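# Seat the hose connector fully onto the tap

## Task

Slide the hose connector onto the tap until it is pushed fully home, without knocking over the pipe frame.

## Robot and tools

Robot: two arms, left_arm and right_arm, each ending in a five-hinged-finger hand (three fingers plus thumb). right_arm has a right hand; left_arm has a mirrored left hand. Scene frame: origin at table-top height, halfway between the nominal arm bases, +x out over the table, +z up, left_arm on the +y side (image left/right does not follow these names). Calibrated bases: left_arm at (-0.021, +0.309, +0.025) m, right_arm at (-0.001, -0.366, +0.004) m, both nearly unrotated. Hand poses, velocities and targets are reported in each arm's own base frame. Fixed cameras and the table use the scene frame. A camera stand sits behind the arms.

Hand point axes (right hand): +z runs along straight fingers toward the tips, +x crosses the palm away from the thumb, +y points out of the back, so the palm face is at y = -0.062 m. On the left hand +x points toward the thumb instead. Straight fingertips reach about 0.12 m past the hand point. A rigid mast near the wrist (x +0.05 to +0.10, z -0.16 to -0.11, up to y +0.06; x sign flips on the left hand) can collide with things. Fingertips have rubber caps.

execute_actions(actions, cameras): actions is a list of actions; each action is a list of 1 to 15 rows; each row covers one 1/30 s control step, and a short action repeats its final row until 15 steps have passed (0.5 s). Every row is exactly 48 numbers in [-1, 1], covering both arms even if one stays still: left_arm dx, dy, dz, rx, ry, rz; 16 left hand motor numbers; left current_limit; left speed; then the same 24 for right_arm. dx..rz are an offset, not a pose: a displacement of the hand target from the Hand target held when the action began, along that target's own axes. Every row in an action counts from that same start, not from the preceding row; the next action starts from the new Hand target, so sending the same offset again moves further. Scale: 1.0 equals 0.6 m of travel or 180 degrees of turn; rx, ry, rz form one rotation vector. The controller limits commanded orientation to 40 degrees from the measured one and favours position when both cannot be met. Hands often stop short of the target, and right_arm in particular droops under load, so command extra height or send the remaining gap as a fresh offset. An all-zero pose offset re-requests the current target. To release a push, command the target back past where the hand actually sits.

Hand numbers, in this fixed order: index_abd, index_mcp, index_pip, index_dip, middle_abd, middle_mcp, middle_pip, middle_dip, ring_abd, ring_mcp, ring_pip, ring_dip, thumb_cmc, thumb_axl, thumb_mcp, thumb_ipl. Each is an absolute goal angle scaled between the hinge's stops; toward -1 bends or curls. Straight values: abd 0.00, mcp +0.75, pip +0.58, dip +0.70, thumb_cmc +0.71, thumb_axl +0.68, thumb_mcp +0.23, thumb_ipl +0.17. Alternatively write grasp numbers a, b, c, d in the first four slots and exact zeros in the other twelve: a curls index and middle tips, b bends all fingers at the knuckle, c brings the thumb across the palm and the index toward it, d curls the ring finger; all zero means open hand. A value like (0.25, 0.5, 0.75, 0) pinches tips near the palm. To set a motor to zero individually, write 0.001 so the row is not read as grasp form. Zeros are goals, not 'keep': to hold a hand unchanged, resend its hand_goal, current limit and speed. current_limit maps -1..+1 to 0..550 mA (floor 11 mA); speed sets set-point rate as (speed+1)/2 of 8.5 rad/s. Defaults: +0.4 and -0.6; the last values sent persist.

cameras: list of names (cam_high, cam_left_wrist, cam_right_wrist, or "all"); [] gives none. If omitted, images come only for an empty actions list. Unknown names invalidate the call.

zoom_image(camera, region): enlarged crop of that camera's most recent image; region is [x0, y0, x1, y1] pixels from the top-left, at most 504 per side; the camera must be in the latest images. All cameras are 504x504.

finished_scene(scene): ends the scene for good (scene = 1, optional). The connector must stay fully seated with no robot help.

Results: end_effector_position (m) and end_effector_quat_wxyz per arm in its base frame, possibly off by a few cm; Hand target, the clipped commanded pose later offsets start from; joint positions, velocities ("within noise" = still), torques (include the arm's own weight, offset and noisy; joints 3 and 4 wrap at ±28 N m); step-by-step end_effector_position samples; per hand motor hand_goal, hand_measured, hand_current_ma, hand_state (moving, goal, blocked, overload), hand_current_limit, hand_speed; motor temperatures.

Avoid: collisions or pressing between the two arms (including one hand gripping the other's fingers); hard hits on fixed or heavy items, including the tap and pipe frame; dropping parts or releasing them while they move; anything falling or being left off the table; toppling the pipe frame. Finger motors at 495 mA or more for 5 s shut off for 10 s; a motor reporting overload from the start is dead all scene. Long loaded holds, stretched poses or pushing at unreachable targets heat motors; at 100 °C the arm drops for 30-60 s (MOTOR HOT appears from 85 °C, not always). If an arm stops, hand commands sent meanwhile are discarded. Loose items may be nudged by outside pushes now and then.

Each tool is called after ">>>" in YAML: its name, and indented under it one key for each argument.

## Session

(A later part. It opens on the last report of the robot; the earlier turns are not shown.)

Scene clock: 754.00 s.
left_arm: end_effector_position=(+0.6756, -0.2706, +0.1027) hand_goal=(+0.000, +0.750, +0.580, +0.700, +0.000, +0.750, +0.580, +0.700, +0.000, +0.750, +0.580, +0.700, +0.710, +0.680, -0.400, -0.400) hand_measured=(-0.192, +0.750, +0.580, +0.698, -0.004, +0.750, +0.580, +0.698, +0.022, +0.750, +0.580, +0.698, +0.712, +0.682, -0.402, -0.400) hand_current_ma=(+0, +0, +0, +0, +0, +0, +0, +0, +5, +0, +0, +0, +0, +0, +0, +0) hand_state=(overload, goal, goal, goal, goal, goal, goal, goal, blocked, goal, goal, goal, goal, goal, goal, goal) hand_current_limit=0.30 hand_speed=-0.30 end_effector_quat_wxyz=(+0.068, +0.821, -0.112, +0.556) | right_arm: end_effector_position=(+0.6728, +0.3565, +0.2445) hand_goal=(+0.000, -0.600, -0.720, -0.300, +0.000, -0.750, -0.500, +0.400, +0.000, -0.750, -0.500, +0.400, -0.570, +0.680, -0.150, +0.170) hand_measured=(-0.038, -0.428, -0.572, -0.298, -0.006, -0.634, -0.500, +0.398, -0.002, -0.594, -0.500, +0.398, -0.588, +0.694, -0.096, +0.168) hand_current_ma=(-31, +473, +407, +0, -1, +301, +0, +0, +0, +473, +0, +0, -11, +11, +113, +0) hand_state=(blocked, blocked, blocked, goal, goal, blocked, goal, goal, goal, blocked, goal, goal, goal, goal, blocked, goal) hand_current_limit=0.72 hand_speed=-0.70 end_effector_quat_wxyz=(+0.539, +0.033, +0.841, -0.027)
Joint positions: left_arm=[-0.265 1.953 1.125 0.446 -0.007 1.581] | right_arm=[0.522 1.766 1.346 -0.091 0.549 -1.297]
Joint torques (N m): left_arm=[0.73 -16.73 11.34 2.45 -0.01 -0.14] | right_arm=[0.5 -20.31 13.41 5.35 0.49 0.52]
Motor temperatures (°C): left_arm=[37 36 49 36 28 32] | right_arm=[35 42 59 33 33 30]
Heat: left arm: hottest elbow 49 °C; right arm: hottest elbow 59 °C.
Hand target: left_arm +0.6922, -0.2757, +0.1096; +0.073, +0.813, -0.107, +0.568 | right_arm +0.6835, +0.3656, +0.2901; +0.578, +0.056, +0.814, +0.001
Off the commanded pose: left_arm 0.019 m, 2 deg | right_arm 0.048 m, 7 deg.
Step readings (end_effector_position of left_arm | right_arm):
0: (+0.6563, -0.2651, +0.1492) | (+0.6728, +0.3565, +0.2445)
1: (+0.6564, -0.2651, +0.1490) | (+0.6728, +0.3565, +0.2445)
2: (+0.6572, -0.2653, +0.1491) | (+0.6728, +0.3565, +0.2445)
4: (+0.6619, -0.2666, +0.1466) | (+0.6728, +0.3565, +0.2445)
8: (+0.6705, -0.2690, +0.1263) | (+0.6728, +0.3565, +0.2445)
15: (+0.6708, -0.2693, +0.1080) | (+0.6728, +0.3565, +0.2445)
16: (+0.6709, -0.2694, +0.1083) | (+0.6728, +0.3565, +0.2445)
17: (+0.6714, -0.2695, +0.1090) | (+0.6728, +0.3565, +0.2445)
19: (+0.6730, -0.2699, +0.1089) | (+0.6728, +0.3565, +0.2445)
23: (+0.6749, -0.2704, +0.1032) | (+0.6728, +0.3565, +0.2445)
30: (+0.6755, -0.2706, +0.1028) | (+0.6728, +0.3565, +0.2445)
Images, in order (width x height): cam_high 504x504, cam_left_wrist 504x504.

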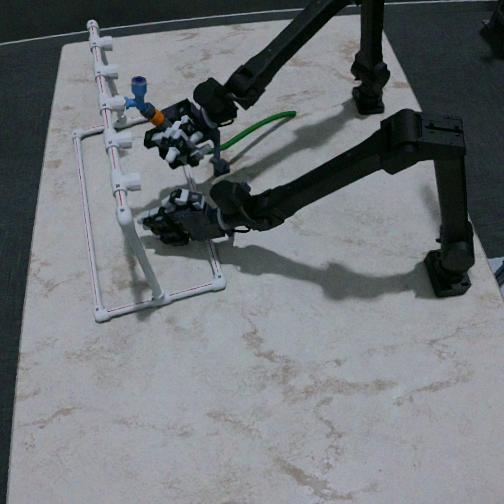

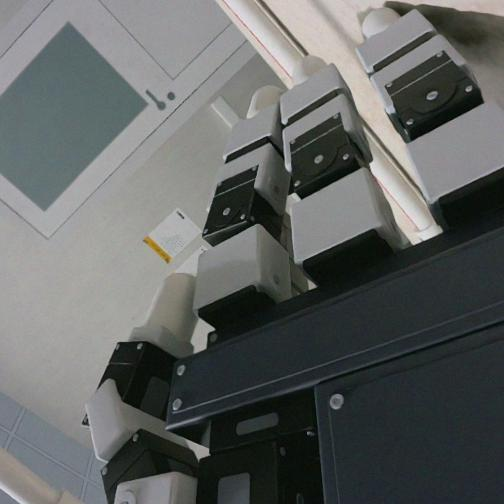

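>>> execute_actions:
  actions:
    - [[0,0,0,0,0,0, 0,-0.5,-0.7,-0.3, 0,-0.5,-0.7,-0.3, 0,-0.5,-0.7,-0.3, 0.71,0.68,-0.4,-0.4, 0.3,-0.4, 0,0,0,0,0,0, 0,-0.6,-0.72,-0.3, 0,-0.75,-0.5,0.4, 0,-0.75,-0.5,0.4, -0.57,0.68,-0.15,0.17, 0.72,-0.7]]
    - [[-0.0313,0,0.0115,0,0,0, 0,-0.5,-0.7,-0.3, 0,-0.5,-0.7,-0.3, 0,-0.5,-0.7,-0.3, 0.71,0.68,-0.4,-0.4, 0.3,-0.4, 0,0,0,0,0,0, 0,-0.6,-0.72,-0.3, 0,-0.75,-0.5,0.4, 0,-0.75,-0.5,0.4, -0.57,0.68,-0.15,0.17, 0.72,-0.7]]
    - [[-0.0313,0,0.0115,0,0,0, 0,-0.5,-0.7,-0.3, 0,-0.5,-0.7,-0.3, 0,-0.5,-0.7,-0.3, 0.71,0.68,-0.4,-0.4, 0.3,-0.4, 0,0,0,0,0,0, 0,-0.6,-0.72,-0.3, 0,-0.75,-0.5,0.4, 0,-0.75,-0.5,0.4, -0.57,0.68,-0.15,0.17, 0.72,-0.7]]
  cameras: ["cam_high","cam_left_wrist"]

>>> zoom_image:
  camera: "cam_high"
  region: [140, 120, 270, 250]

Scene clock: 756.57 s.
left_arm: end_effector_position=(+0.6829, -0.2713, +0.0802) hand_goal=(+0.000, -0.500, -0.700, -0.300, +0.000, -0.500, -0.700, -0.300, +0.000, -0.500, -0.700, -0.300, +0.710, +0.680, -0.400, -0.400) hand_measured=(-0.200, -0.424, -0.658, -0.298, -0.006, -0.420, -0.656, -0.296, +0.004, -0.420, -0.654, -0.298, +0.712, +0.682, -0.404, -0.400) hand_current_ma=(+0, +94, +25, +0, +0, +105, +26, +0, +0, +102, +30, +0, +0, +0, +0, +0) hand_state=(overload, blocked, blocked, goal, goal, blocked, blocked, goal, goal, blocked, blocked, goal, goal, goal, goal, goal) hand_current_limit=0.30 hand_speed=-0.40 end_effector_quat_wxyz=(+0.074, +0.813, -0.104, +0.568) | right_arm: end_effector_position=(+0.6728, +0.3563, +0.2444) hand_goal=(+0.000, -0.600, -0.720, -0.300, +0.000, -0.750, -0.500, +0.400, +0.000, -0.750, -0.500, +0.400, -0.570, +0.680, -0.150, +0.170) hand_measured=(-0.038, -0.428, -0.572, -0.298, -0.006, -0.634, -0.500, +0.398, -0.002, -0.594, -0.500, +0.398, -0.588, +0.694, -0.096, +0.168) hand_current_ma=(-31, +473, +407, +0, -1, +301, +0, +0, +0, +473, +0, +0, -11, +11, +113, +0) hand_state=(blocked, blocked, blocked, goal, goal, blocked, goal, goal, goal, blocked, goal, goal, goal, goal, blocked, goal) hand_current_limit=0.72 hand_speed=-0.70 end_effector_quat_wxyz=(+0.540, +0.034, +0.841, -0.027)
Joint positions: left_arm=[-0.263 2.025 1.133 0.541 -0.006 1.566] | right_arm=[0.522 1.766 1.346 -0.09 0.549 -1.297]
Joint torques (N m): left_arm=[0.62 -16.15 9.59 2 0 -0.17] | right_arm=[0.44 -20.31 13.44 5.3 0.47 0.52]
Motor temperatures (°C): left_arm=[37 37 48 36 28 32] | right_arm=[35 42 59 33 33 30]
Heat: left arm: hottest elbow 48 °C; right arm: hottest elbow 59 °C.
Hand target: left_arm +0.6921, -0.2758, +0.0695; +0.073, +0.813, -0.107, +0.568 | right_arm +0.6836, +0.3655, +0.2901; +0.578, +0.056, +0.814, +0.001
Off the commanded pose: left_arm 0.015 m, 0 deg | right_arm 0.048 m, 7 deg.
Step readings (end_effector_position of left_arm | right_arm):
0: (+0.6756, -0.2706, +0.1027) | (+0.6728, +0.3565, +0.2445)
1: (+0.6756, -0.2706, +0.1027) | (+0.6728, +0.3565, +0.2445)
2: (+0.6761, -0.2701, +0.1024) | (+0.6728, +0.3565, +0.2445)
4: (+0.6767, -0.2689, +0.1011) | (+0.6728, +0.3565, +0.2445)
8: (+0.6759, -0.2693, +0.0926) | (+0.6728, +0.3565, +0.2445)
15: (+0.6772, -0.2695, +0.0901) | (+0.6728, +0.3564, +0.2444)
16: (+0.6772, -0.2695, +0.0898) | (+0.6728, +0.3564, +0.2444)
17: (+0.6774, -0.2696, +0.0898) | (+0.6728, +0.3564, +0.2444)
19: (+0.6778, -0.2701, +0.0891) | (+0.6728, +0.3564, +0.2444)
23: (+0.6784, -0.2703, +0.0815) | (+0.6728, +0.3563, +0.2444)
30: (+0.6791, -0.2705, +0.0820) | (+0.6728, +0.3563, +0.2444)
31: (+0.6791, -0.2705, +0.0820) | (+0.6728, +0.3563, +0.2444)
32: (+0.6794, -0.2705, +0.0821) | (+0.6728, +0.3563, +0.2444)
34: (+0.6803, -0.2707, +0.0807) | (+0.6728, +0.3563, +0.2444)
38: (+0.6822, -0.2712, +0.0804) | (+0.6728, +0.3563, +0.2444)
45: (+0.6829, -0.2713, +0.0801) | (+0.6728, +0.3563, +0.2444)
Images, in order (width x height): cam_high 504x504, cam_left_wrist 504x504.

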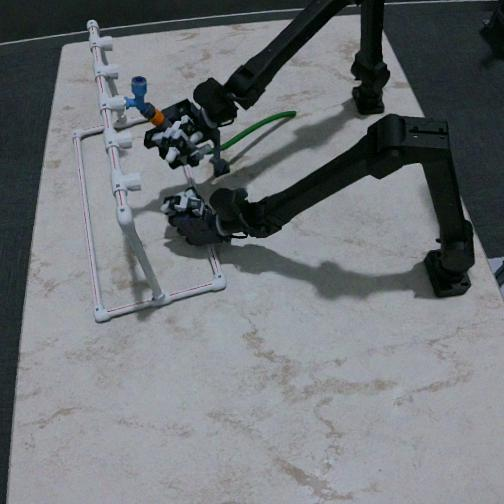

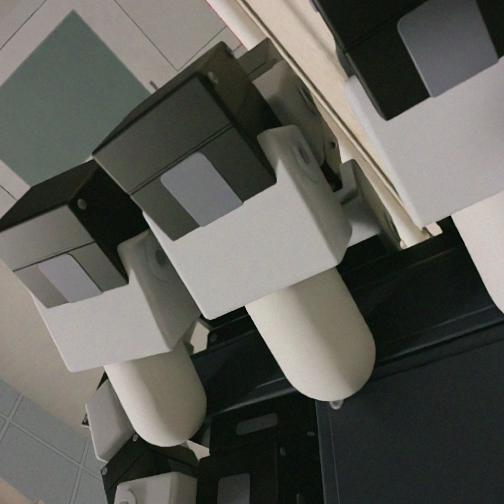

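Scaled by 3.877 from the camera's 504x504 image, which has a finer 720x720 frame.

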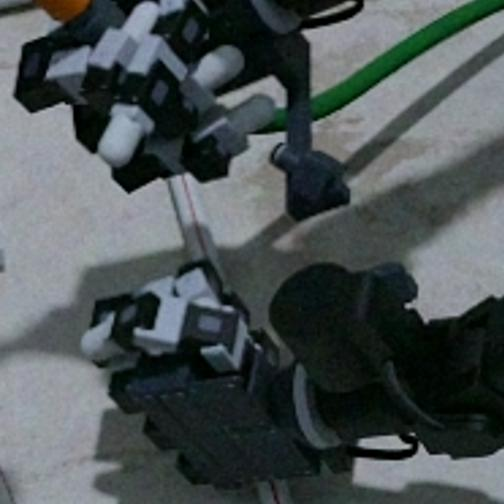

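>>> execute_actions:
  actions:
    - [[-0.0783,0,0.0288,0,0,0, 0,-0.5,-0.7,-0.3, 0,-0.5,-0.7,-0.3, 0,-0.5,-0.7,-0.3, 0.71,0.68,-0.4,-0.4, 0.3,-0.4, 0,0,0,0,0,0, 0,-0.6,-0.72,-0.3, 0,-0.75,-0.5,0.4, 0,-0.75,-0.5,0.4, -0.57,0.68,-0.15,0.17, 0.72,-0.7]]
    - [[-0.0783,0,0.0288,0,0,0, 0,-0.5,-0.7,-0.3, 0,-0.5,-0.7,-0.3, 0,-0.5,-0.7,-0.3, 0.71,0.68,-0.4,-0.4, 0.3,-0.4, 0,0,0,0,0,0, 0,-0.6,-0.72,-0.3, 0,-0.75,-0.5,0.4, 0,-0.75,-0.5,0.4, -0.57,0.68,-0.15,0.17, 0.72,-0.7]]
  cameras: ["cam_high"]

>>> zoom_image:
  camera: "cam_high"
  region: [140, 120, 270, 250]

>>> zoom_image:
  camera: "cam_high"
  region: [144, 98, 168, 122]

Scene clock: 758.47 s.
left_arm: end_effector_position=(+0.7016, -0.2721, +0.0767) hand_goal=(+0.000, -0.500, -0.700, -0.300, +0.000, -0.500, -0.700, -0.300, +0.000, -0.500, -0.700, -0.300, +0.710, +0.680, -0.400, -0.400) hand_measured=(-0.200, -0.424, -0.658, -0.298, -0.006, -0.420, -0.656, -0.296, +0.032, -0.432, -0.642, -0.300, +0.712, +0.682, -0.404, -0.400) hand_current_ma=(+0, +94, +25, +0, +0, +105, +26, +0, +11, +72, +48, +0, +0, +0, +0, +0) hand_state=(overload, blocked, blocked, goal, goal, blocked, blocked, goal, blocked, blocked, blocked, goal, goal, goal, goal, goal) hand_current_limit=0.30 hand_speed=-0.40 end_effector_quat_wxyz=(+0.102, +0.767, -0.076, +0.629) | right_arm: end_effector_position=(+0.6728, +0.3563, +0.2444) hand_goal=(+0.000, -0.600, -0.720, -0.300, +0.000, -0.750, -0.500, +0.400, +0.000, -0.750, -0.500, +0.400, -0.570, +0.680, -0.150, +0.170) hand_measured=(-0.038, -0.428, -0.572, -0.298, -0.006, -0.634, -0.500, +0.398, -0.002, -0.594, -0.500, +0.398, -0.588, +0.694, -0.096, +0.168) hand_current_ma=(-31, +473, +407, +0, -1, +301, +0, +0, +0, +473, +0, +0, -11, +11, +113, +0) hand_state=(blocked, blocked, blocked, goal, goal, blocked, goal, goal, goal, blocked, goal, goal, goal, goal, blocked, goal) hand_current_limit=0.72 hand_speed=-0.70 end_effector_quat_wxyz=(+0.540, +0.034, +0.841, -0.027)
Joint positions: left_arm=[-0.257 2.144 1.172 0.783 0.003 1.509] | right_arm=[0.522 1.766 1.346 -0.09 0.549 -1.297]
Joint torques (N m): left_arm=[0.38 -10.4 5.07 0.66 -0.07 0.44] | right_arm=[0.44 -20.25 13.41 5.3 0.46 0.52]
Motor temperatures (°C): left_arm=[37 37 48 36 28 32] | right_arm=[35 41 60 33 33 30]
Heat: left arm: hottest elbow 48 °C; right arm: hottest elbow 60 °C.
Hand target: left_arm +0.6924, -0.2755, -0.0304; +0.073, +0.813, -0.107, +0.568 | right_arm +0.6836, +0.3655, +0.2901; +0.578, +0.056, +0.814, +0.001
Off the commanded pose: left_arm 0.108 m, 10 deg | right_arm 0.048 m, 7 deg.
Step readings (end_effector_position of left_arm | right_arm):
0: (+0.6829, -0.2713, +0.0802) | (+0.6728, +0.3563, +0.2444)
1: (+0.6830, -0.2713, +0.0802) | (+0.6728, +0.3563, +0.2444)
2: (+0.6834, -0.2715, +0.0797) | (+0.6728, +0.3563, +0.2444)
4: (+0.6860, -0.2717, +0.0782) | (+0.6728, +0.3563, +0.2444)
8: (+0.6925, -0.2728, +0.0768) | (+0.6728, +0.3563, +0.2444)
15: (+0.6939, -0.2729, +0.0768) | (+0.6728, +0.3563, +0.2444)
16: (+0.6941, -0.2727, +0.0768) | (+0.6728, +0.3563, +0.2444)
17: (+0.6943, -0.2728, +0.0765) | (+0.6728, +0.3563, +0.2444)
19: (+0.6962, -0.2730, +0.0764) | (+0.6728, +0.3563, +0.2444)
23: (+0.7009, -0.2720, +0.0759) | (+0.6728, +0.3563, +0.2444)
30: (+0.7017, -0.2720, +0.0766) | (+0.6728, +0.3563, +0.2444)
Images, in order (width x height): cam_high 504x504.

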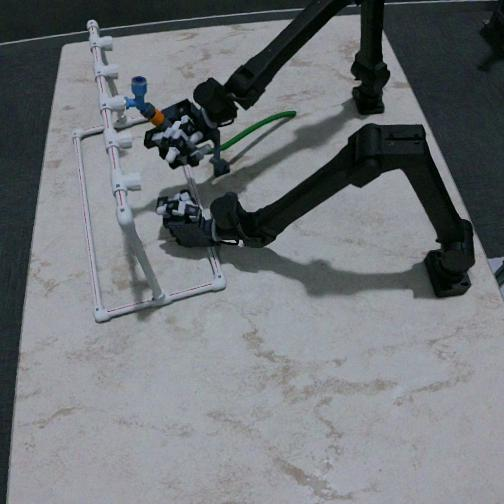

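Scaled by 3.877 from the camera's 504x504 image, which has a finer 720x720 frame.

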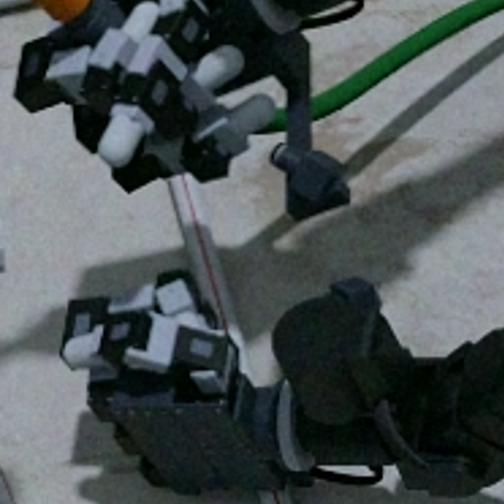

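Scaled by 21.000 from the camera's 504x504 image, which has a finer 720x720 frame.

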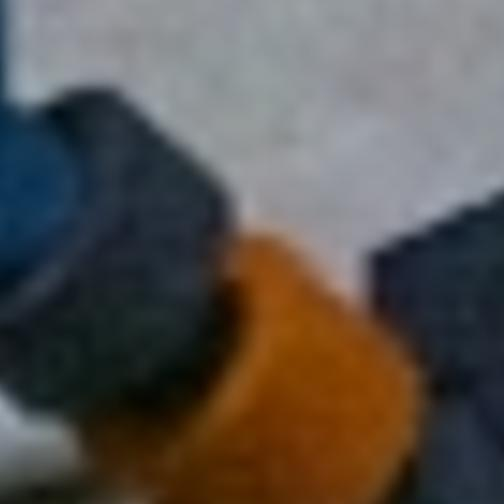

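>>> execute_actions:
  actions:
    - [[-0.0783,0,0.0288,0,0,0, 0,-0.5,-0.7,-0.3, 0,-0.5,-0.7,-0.3, 0,-0.5,-0.7,-0.3, 0.71,0.68,-0.4,-0.4, 0.3,-0.4, 0,0,0,0,0,0, 0,-0.6,-0.72,-0.3, 0,-0.75,-0.5,0.4, 0,-0.75,-0.5,0.4, -0.57,0.68,-0.15,0.17, 0.72,-0.7]]
    - [[-0.0783,0,0.0288,0,0,0, 0,-0.5,-0.7,-0.3, 0,-0.5,-0.7,-0.3, 0,-0.5,-0.7,-0.3, 0.71,0.68,-0.4,-0.4, 0.3,-0.4, 0,0,0,0,0,0, 0,-0.6,-0.72,-0.3, 0,-0.75,-0.5,0.4, 0,-0.75,-0.5,0.4, -0.57,0.68,-0.15,0.17, 0.72,-0.7]]
  cameras: ["cam_high","cam_left_wrist"]

>>> zoom_image:
  camera: "cam_high"
  region: [150, 160, 250, 260]

>>> zoom_image:
  camera: "cam_high"
  region: [144, 98, 168, 122]

Scene clock: 760.77 s.
left_arm: end_effector_position=(+0.7021, -0.2715, +0.0820) hand_goal=(+0.000, -0.500, -0.700, -0.300, +0.000, -0.500, -0.700, -0.300, +0.000, -0.500, -0.700, -0.300, +0.710, +0.680, -0.400, -0.400) hand_measured=(-0.200, -0.424, -0.658, -0.298, -0.006, -0.420, -0.656, -0.296, +0.030, -0.434, -0.642, -0.298, +0.712, +0.682, -0.404, -0.400) hand_current_ma=(+0, +94, +25, +0, +0, +105, +26, +0, +9, +70, +49, +0, +0, +0, +0, +0) hand_state=(overload, blocked, blocked, goal, goal, blocked, blocked, goal, blocked, blocked, blocked, goal, goal, goal, goal, goal) hand_current_limit=0.30 hand_speed=-0.40 end_effector_quat_wxyz=(+0.118, +0.715, -0.068, +0.686) | right_arm: end_effector_position=(+0.6737, +0.3564, +0.2441) hand_goal=(+0.000, -0.600, -0.720, -0.300, +0.000, -0.750, -0.500, +0.400, +0.000, -0.750, -0.500, +0.400, -0.570, +0.680, -0.150, +0.170) hand_measured=(-0.038, -0.428, -0.572, -0.298, -0.006, -0.634, -0.500, +0.398, -0.002, -0.594, -0.500, +0.398, -0.588, +0.694, -0.096, +0.168) hand_current_ma=(-31, +473, +407, +0, -1, +301, +0, +0, +0, +473, +0, +0, -11, +11, +113, +0) hand_state=(blocked, blocked, blocked, goal, goal, blocked, goal, goal, goal, blocked, goal, goal, goal, goal, blocked, goal) hand_current_limit=0.72 hand_speed=-0.70 end_effector_quat_wxyz=(+0.542, +0.032, +0.840, -0.029)
Joint positions: left_arm=[-0.256 2.224 1.186 1.005 0.008 1.495] | right_arm=[0.522 1.768 1.346 -0.082 0.551 -1.304]
Joint torques (N m): left_arm=[0.79 -1.55 2.14 -0.25 0.17 0.61] | right_arm=[0.5 -20.48 13.45 5 0.36 0.59]
Motor temperatures (°C): left_arm=[37 37 47 36 28 32] | right_arm=[35 41 60 33 33 30]
Heat: left arm: hottest elbow 47 °C; right arm: hottest elbow 60 °C.
Hand target: left_arm +0.6927, -0.2752, -0.1307; +0.073, +0.813, -0.107, +0.568 | right_arm +0.6836, +0.3655, +0.2902; +0.578, +0.056, +0.814, +0.001
Off the commanded pose: left_arm 0.213 m, 19 deg | right_arm 0.048 m, 7 deg.
Step readings (end_effector_position of left_arm | right_arm):
0: (+0.7016, -0.2721, +0.0764) | (+0.6728, +0.3563, +0.2444)
1: (+0.7016, -0.2721, +0.0763) | (+0.6728, +0.3563, +0.2444)
2: (+0.7017, -0.2721, +0.0762) | (+0.6728, +0.3563, +0.2444)
4: (+0.7032, -0.2720, +0.0767) | (+0.6728, +0.3563, +0.2444)
8: (+0.7050, -0.2713, +0.0780) | (+0.6731, +0.3565, +0.2441)
15: (+0.7048, -0.2712, +0.0791) | (+0.6733, +0.3567, +0.2439)
16: (+0.7048, -0.2711, +0.0791) | (+0.6733, +0.3567, +0.2440)
17: (+0.7046, -0.2711, +0.0791) | (+0.6733, +0.3567, +0.2440)
19: (+0.7041, -0.2707, +0.0796) | (+0.6733, +0.3568, +0.2438)
23: (+0.7030, -0.2714, +0.0808) | (+0.6735, +0.3568, +0.2441)
30: (+0.7022, -0.2715, +0.0821) | (+0.6737, +0.3564, +0.2441)
Images, in order (width x height): cam_high 504x504, cam_left_wrist 504x504.

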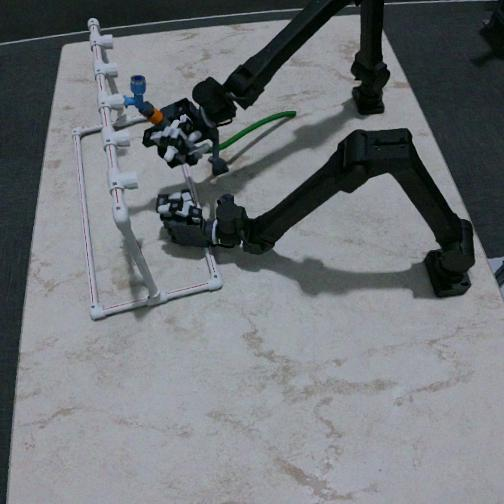

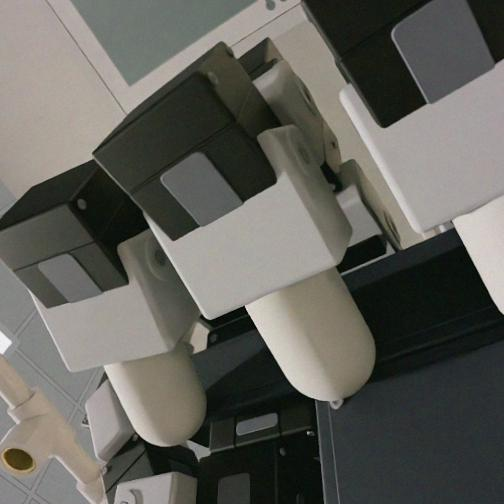

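Scaled by 5.040 from the camera's 504x504 image, which has a finer 720x720 frame.

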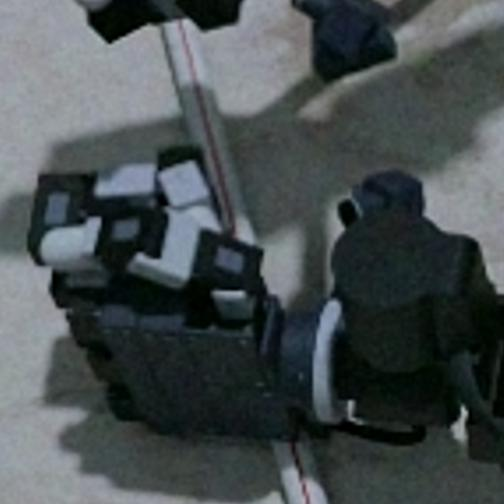

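Scaled by 21.000 from the camera's 504x504 image, which has a finer 720x720 frame.

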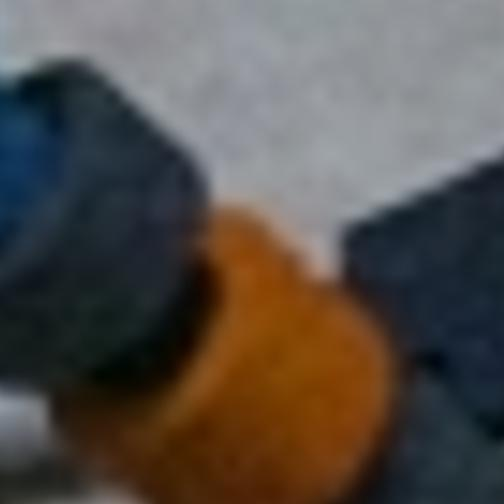

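>>> execute_actions:
  actions:
    - [[-0.0783,0,0.0288,0,0,0, 0,-0.5,-0.7,-0.3, 0,-0.5,-0.7,-0.3, 0,-0.5,-0.7,-0.3, 0.71,0.68,-0.4,-0.4, 0.3,-0.4, -0.0155,-0.0003,0.0038,0,0,0, 0,-0.6,-0.72,-0.3, 0,-0.75,-0.5,0.4, 0,-0.75,-0.5,0.4, -0.57,0.68,-0.15,0.17, 0.72,-0.7]]
    - [[0,0,0,0,0,0, 0,-0.5,-0.7,-0.3, 0,-0.5,-0.7,-0.3, 0,-0.5,-0.7,-0.3, 0.71,0.68,-0.4,-0.4, 0.3,-0.4, -0.0325,-0.0006,0.0076,0,0,0, 0,-0.6,-0.72,-0.3, 0,-0.75,-0.5,0.4, 0,-0.75,-0.5,0.4, -0.57,0.68,-0.15,0.17, 0.72,-0.7]]
  cameras: ["cam_high"]

>>> zoom_image:
  camera: "cam_high"
  region: [144, 98, 168, 122]

Scene clock: 762.97 s.
left_arm: end_effector_position=(+0.6977, -0.2720, +0.0828) hand_goal=(+0.000, -0.500, -0.700, -0.300, +0.000, -0.500, -0.700, -0.300, +0.000, -0.500, -0.700, -0.300, +0.710, +0.680, -0.400, -0.400) hand_measured=(-0.200, -0.424, -0.658, -0.298, -0.006, -0.420, -0.656, -0.296, +0.024, -0.434, -0.642, -0.298, +0.712, +0.682, -0.404, -0.400) hand_current_ma=(+0, +94, +25, +0, +0, +105, +26, +0, +6, +70, +49, +0, +0, +0, +0, +0) hand_state=(overload, blocked, blocked, goal, goal, blocked, blocked, goal, blocked, blocked, blocked, goal, goal, goal, goal, goal) hand_current_limit=0.30 hand_speed=-0.40 end_effector_quat_wxyz=(+0.109, +0.684, -0.079, +0.717) | right_arm: end_effector_position=(+0.6758, +0.3534, +0.2439) hand_goal=(+0.000, -0.600, -0.720, -0.300, +0.000, -0.750, -0.500, +0.400, +0.000, -0.750, -0.500, +0.400, -0.570, +0.680, -0.150, +0.170) hand_measured=(-0.038, -0.428, -0.572, -0.298, -0.006, -0.634, -0.500, +0.398, -0.002, -0.594, -0.500, +0.398, -0.588, +0.694, -0.096, +0.168) hand_current_ma=(-31, +473, +407, +0, -1, +301, +0, +0, +0, +473, +0, +0, -11, +11, +113, +0) hand_state=(blocked, blocked, blocked, goal, goal, blocked, goal, goal, goal, blocked, goal, goal, goal, goal, blocked, goal) hand_current_limit=0.72 hand_speed=-0.70 end_effector_quat_wxyz=(+0.537, +0.028, +0.842, -0.028)
Joint positions: left_arm=[-0.256 2.26 1.191 1.122 0.01 1.536] | right_arm=[0.513 1.768 1.352 -0.095 0.536 -1.309]
Joint torques (N m): left_arm=[0.73 2.73 0.83 -1.11 -0.08 0.18] | right_arm=[-0.21 -20.78 18.14 3.14 0.26 0.54]
Motor temperatures (°C): left_arm=[37 36 47 36 28 32] | right_arm=[35 42 60 33 33 30]
Heat: left arm: hottest elbow 47 °C; right arm: hottest elbow 60 °C.
Hand target: left_arm +0.6929, -0.2753, -0.1805; +0.073, +0.812, -0.107, +0.568 | right_arm +0.6993, +0.3618, +0.3149; +0.578, +0.056, +0.814, +0.001
Off the commanded pose: left_arm 0.263 m, 23 deg | right_arm 0.075 m, 7 deg.
Step readings (end_effector_position of left_arm | right_arm):
0: (+0.7021, -0.2715, +0.0821) | (+0.6737, +0.3564, +0.2441)
1: (+0.7020, -0.2715, +0.0822) | (+0.6737, +0.3564, +0.2441)
2: (+0.7017, -0.2714, +0.0821) | (+0.6737, +0.3564, +0.2441)
4: (+0.7003, -0.2715, +0.0822) | (+0.6741, +0.3556, +0.2441)
8: (+0.6990, -0.2719, +0.0813) | (+0.6750, +0.3539, +0.2441)
15: (+0.6980, -0.2718, +0.0825) | (+0.6751, +0.3537, +0.2441)
16: (+0.6979, -0.2721, +0.0825) | (+0.6751, +0.3538, +0.2441)
17: (+0.6978, -0.2721, +0.0826) | (+0.6752, +0.3536, +0.2441)
19: (+0.6978, -0.2721, +0.0826) | (+0.6754, +0.3536, +0.2442)
23: (+0.6977, -0.2721, +0.0826) | (+0.6756, +0.3535, +0.2439)
30: (+0.6977, -0.2721, +0.0827) | (+0.6756, +0.3535, +0.2438)
Images, in order (width x height): cam_high 504x504.

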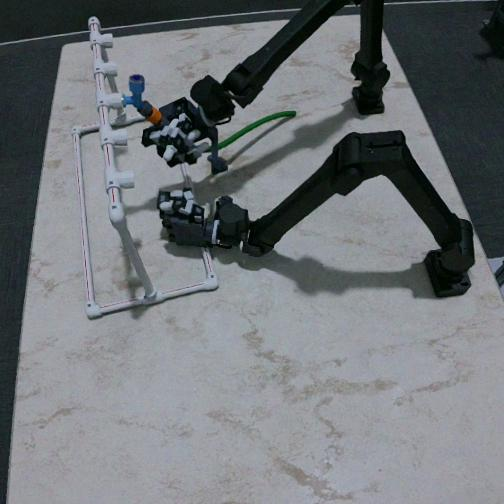

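Scaled by 21.000 from the camera's 504x504 image, which has a finer 720x720 frame.

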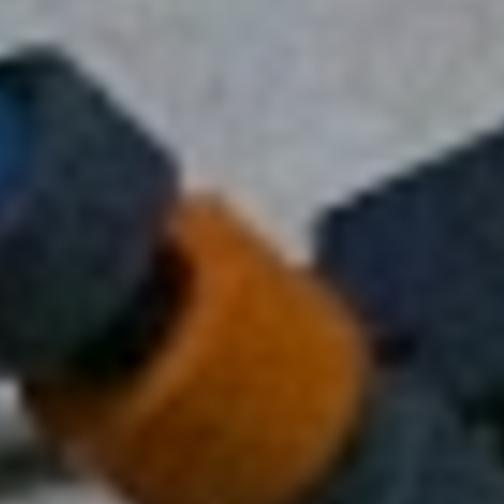

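>>> execute_actions:
  actions:
    - [[0,0,0,0,0,0, 0,-0.5,-0.7,-0.3, 0,-0.5,-0.7,-0.3, 0,-0.5,-0.7,-0.3, 0.71,0.68,-0.4,-0.4, 0.3,-0.4, -0.0325,-0.0006,0.0076,0,0,0, 0,-0.6,-0.72,-0.3, 0,-0.75,-0.5,0.4, 0,-0.75,-0.5,0.4, -0.57,0.68,-0.15,0.17, 0.72,-0.7]]
    - [[0,0,0,0,0,0, 0,-0.5,-0.7,-0.3, 0,-0.5,-0.7,-0.3, 0,-0.5,-0.7,-0.3, 0.71,0.68,-0.4,-0.4, 0.3,-0.4, -0.0325,-0.0006,0.0076,0,-0.005,0, 0,-0.6,-0.72,-0.3, 0,-0.75,-0.5,0.4, 0,-0.75,-0.5,0.4, -0.57,0.68,-0.15,0.17, 0.72,-0.7]]
  cameras: ["cam_high","cam_right_wrist"]

>>> zoom_image:
  camera: "cam_high"
  region: [140, 94, 164, 118]

Scene clock: 765.07 s.
left_arm: end_effector_position=(+0.7002, -0.2725, +0.0826) hand_goal=(+0.000, -0.500, -0.700, -0.300, +0.000, -0.500, -0.700, -0.300, +0.000, -0.500, -0.700, -0.300, +0.710, +0.680, -0.400, -0.400) hand_measured=(-0.200, -0.424, -0.658, -0.298, -0.006, -0.420, -0.656, -0.296, +0.024, -0.434, -0.642, -0.298, +0.712, +0.682, -0.404, -0.400) hand_current_ma=(+0, +94, +25, +0, +0, +105, +26, +0, +6, +70, +49, +0, +0, +0, +0, +0) hand_state=(overload, blocked, blocked, goal, goal, blocked, blocked, goal, blocked, blocked, blocked, goal, goal, goal, goal, goal) hand_current_limit=0.30 hand_speed=-0.40 end_effector_quat_wxyz=(+0.107, +0.682, -0.080, +0.719) | right_arm: end_effector_position=(+0.6809, +0.3473, +0.2435) hand_goal=(+0.000, -0.600, -0.720, -0.300, +0.000, -0.750, -0.500, +0.400, +0.000, -0.750, -0.500, +0.400, -0.570, +0.680, -0.150, +0.170) hand_measured=(-0.038, -0.428, -0.572, -0.298, -0.006, -0.634, -0.500, +0.398, -0.002, -0.594, -0.500, +0.398, -0.588, +0.694, -0.096, +0.168) hand_current_ma=(-31, +473, +407, +0, -1, +301, +0, +0, +0, +473, +0, +0, -11, +11, +113, +0) hand_state=(blocked, blocked, blocked, goal, goal, blocked, goal, goal, goal, blocked, goal, goal, goal, goal, blocked, goal) hand_current_limit=0.72 hand_speed=-0.70 end_effector_quat_wxyz=(+0.522, +0.020, +0.852, -0.036)
Joint positions: left_arm=[-0.256 2.266 1.199 1.123 0.008 1.54] | right_arm=[0.498 1.771 1.384 -0.163 0.52 -1.322]
Joint torques (N m): left_arm=[0.79 2.26 0.4 -1.24 -0.05 0.14] | right_arm=[-0.91 -21.77 21.61 3.56 0.26 0.47]
Motor temperatures (°C): left_arm=[37 36 46 36 28 32] | right_arm=[35 42 60 33 33 30]
Heat: left arm: hottest elbow 46 °C; right arm: hottest elbow 60 °C.
Hand target: left_arm +0.6928, -0.2751, -0.1807; +0.073, +0.813, -0.107, +0.568 | right_arm +0.7206, +0.3569, +0.3485; +0.584, +0.056, +0.810, +0.001
Off the commanded pose: left_arm 0.263 m, 23 deg | right_arm 0.112 m, 11 deg.
Step readings (end_effector_position of left_arm | right_arm):
0: (+0.6977, -0.2720, +0.0828) | (+0.6758, +0.3534, +0.2439)
1: (+0.6977, -0.2720, +0.0828) | (+0.6758, +0.3534, +0.2439)
2: (+0.6977, -0.2720, +0.0828) | (+0.6760, +0.3535, +0.2442)
4: (+0.6978, -0.2720, +0.0825) | (+0.6766, +0.3533, +0.2439)
8: (+0.6982, -0.2719, +0.0825) | (+0.6779, +0.3520, +0.2432)
15: (+0.6986, -0.2721, +0.0825) | (+0.6783, +0.3512, +0.2430)
16: (+0.6986, -0.2721, +0.0825) | (+0.6785, +0.3509, +0.2431)
17: (+0.6987, -0.2721, +0.0827) | (+0.6788, +0.3505, +0.2433)
19: (+0.6989, -0.2722, +0.0823) | (+0.6802, +0.3479, +0.2434)
23: (+0.6997, -0.2724, +0.0825) | (+0.6806, +0.3476, +0.2436)
30: (+0.7002, -0.2725, +0.0826) | (+0.6809, +0.3474, +0.2436)
Images, in order (width x height): cam_high 504x504, cam_right_wrist 504x504.

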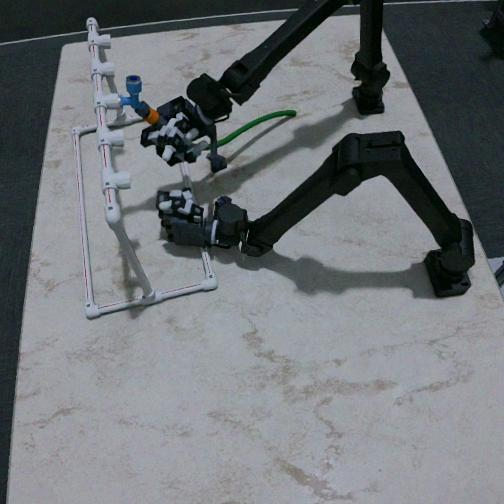

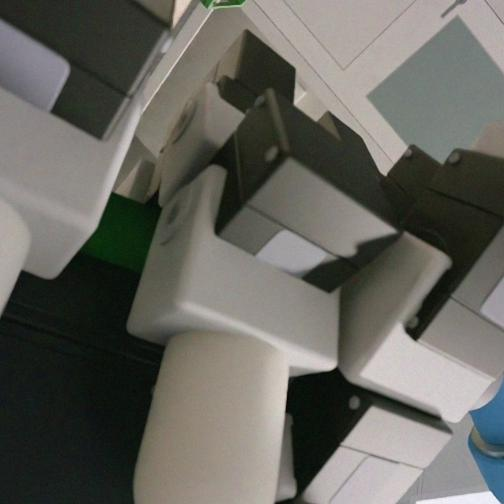

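Scaled by 21.000 from the camera's 504x504 image, which has a finer 720x720 frame.

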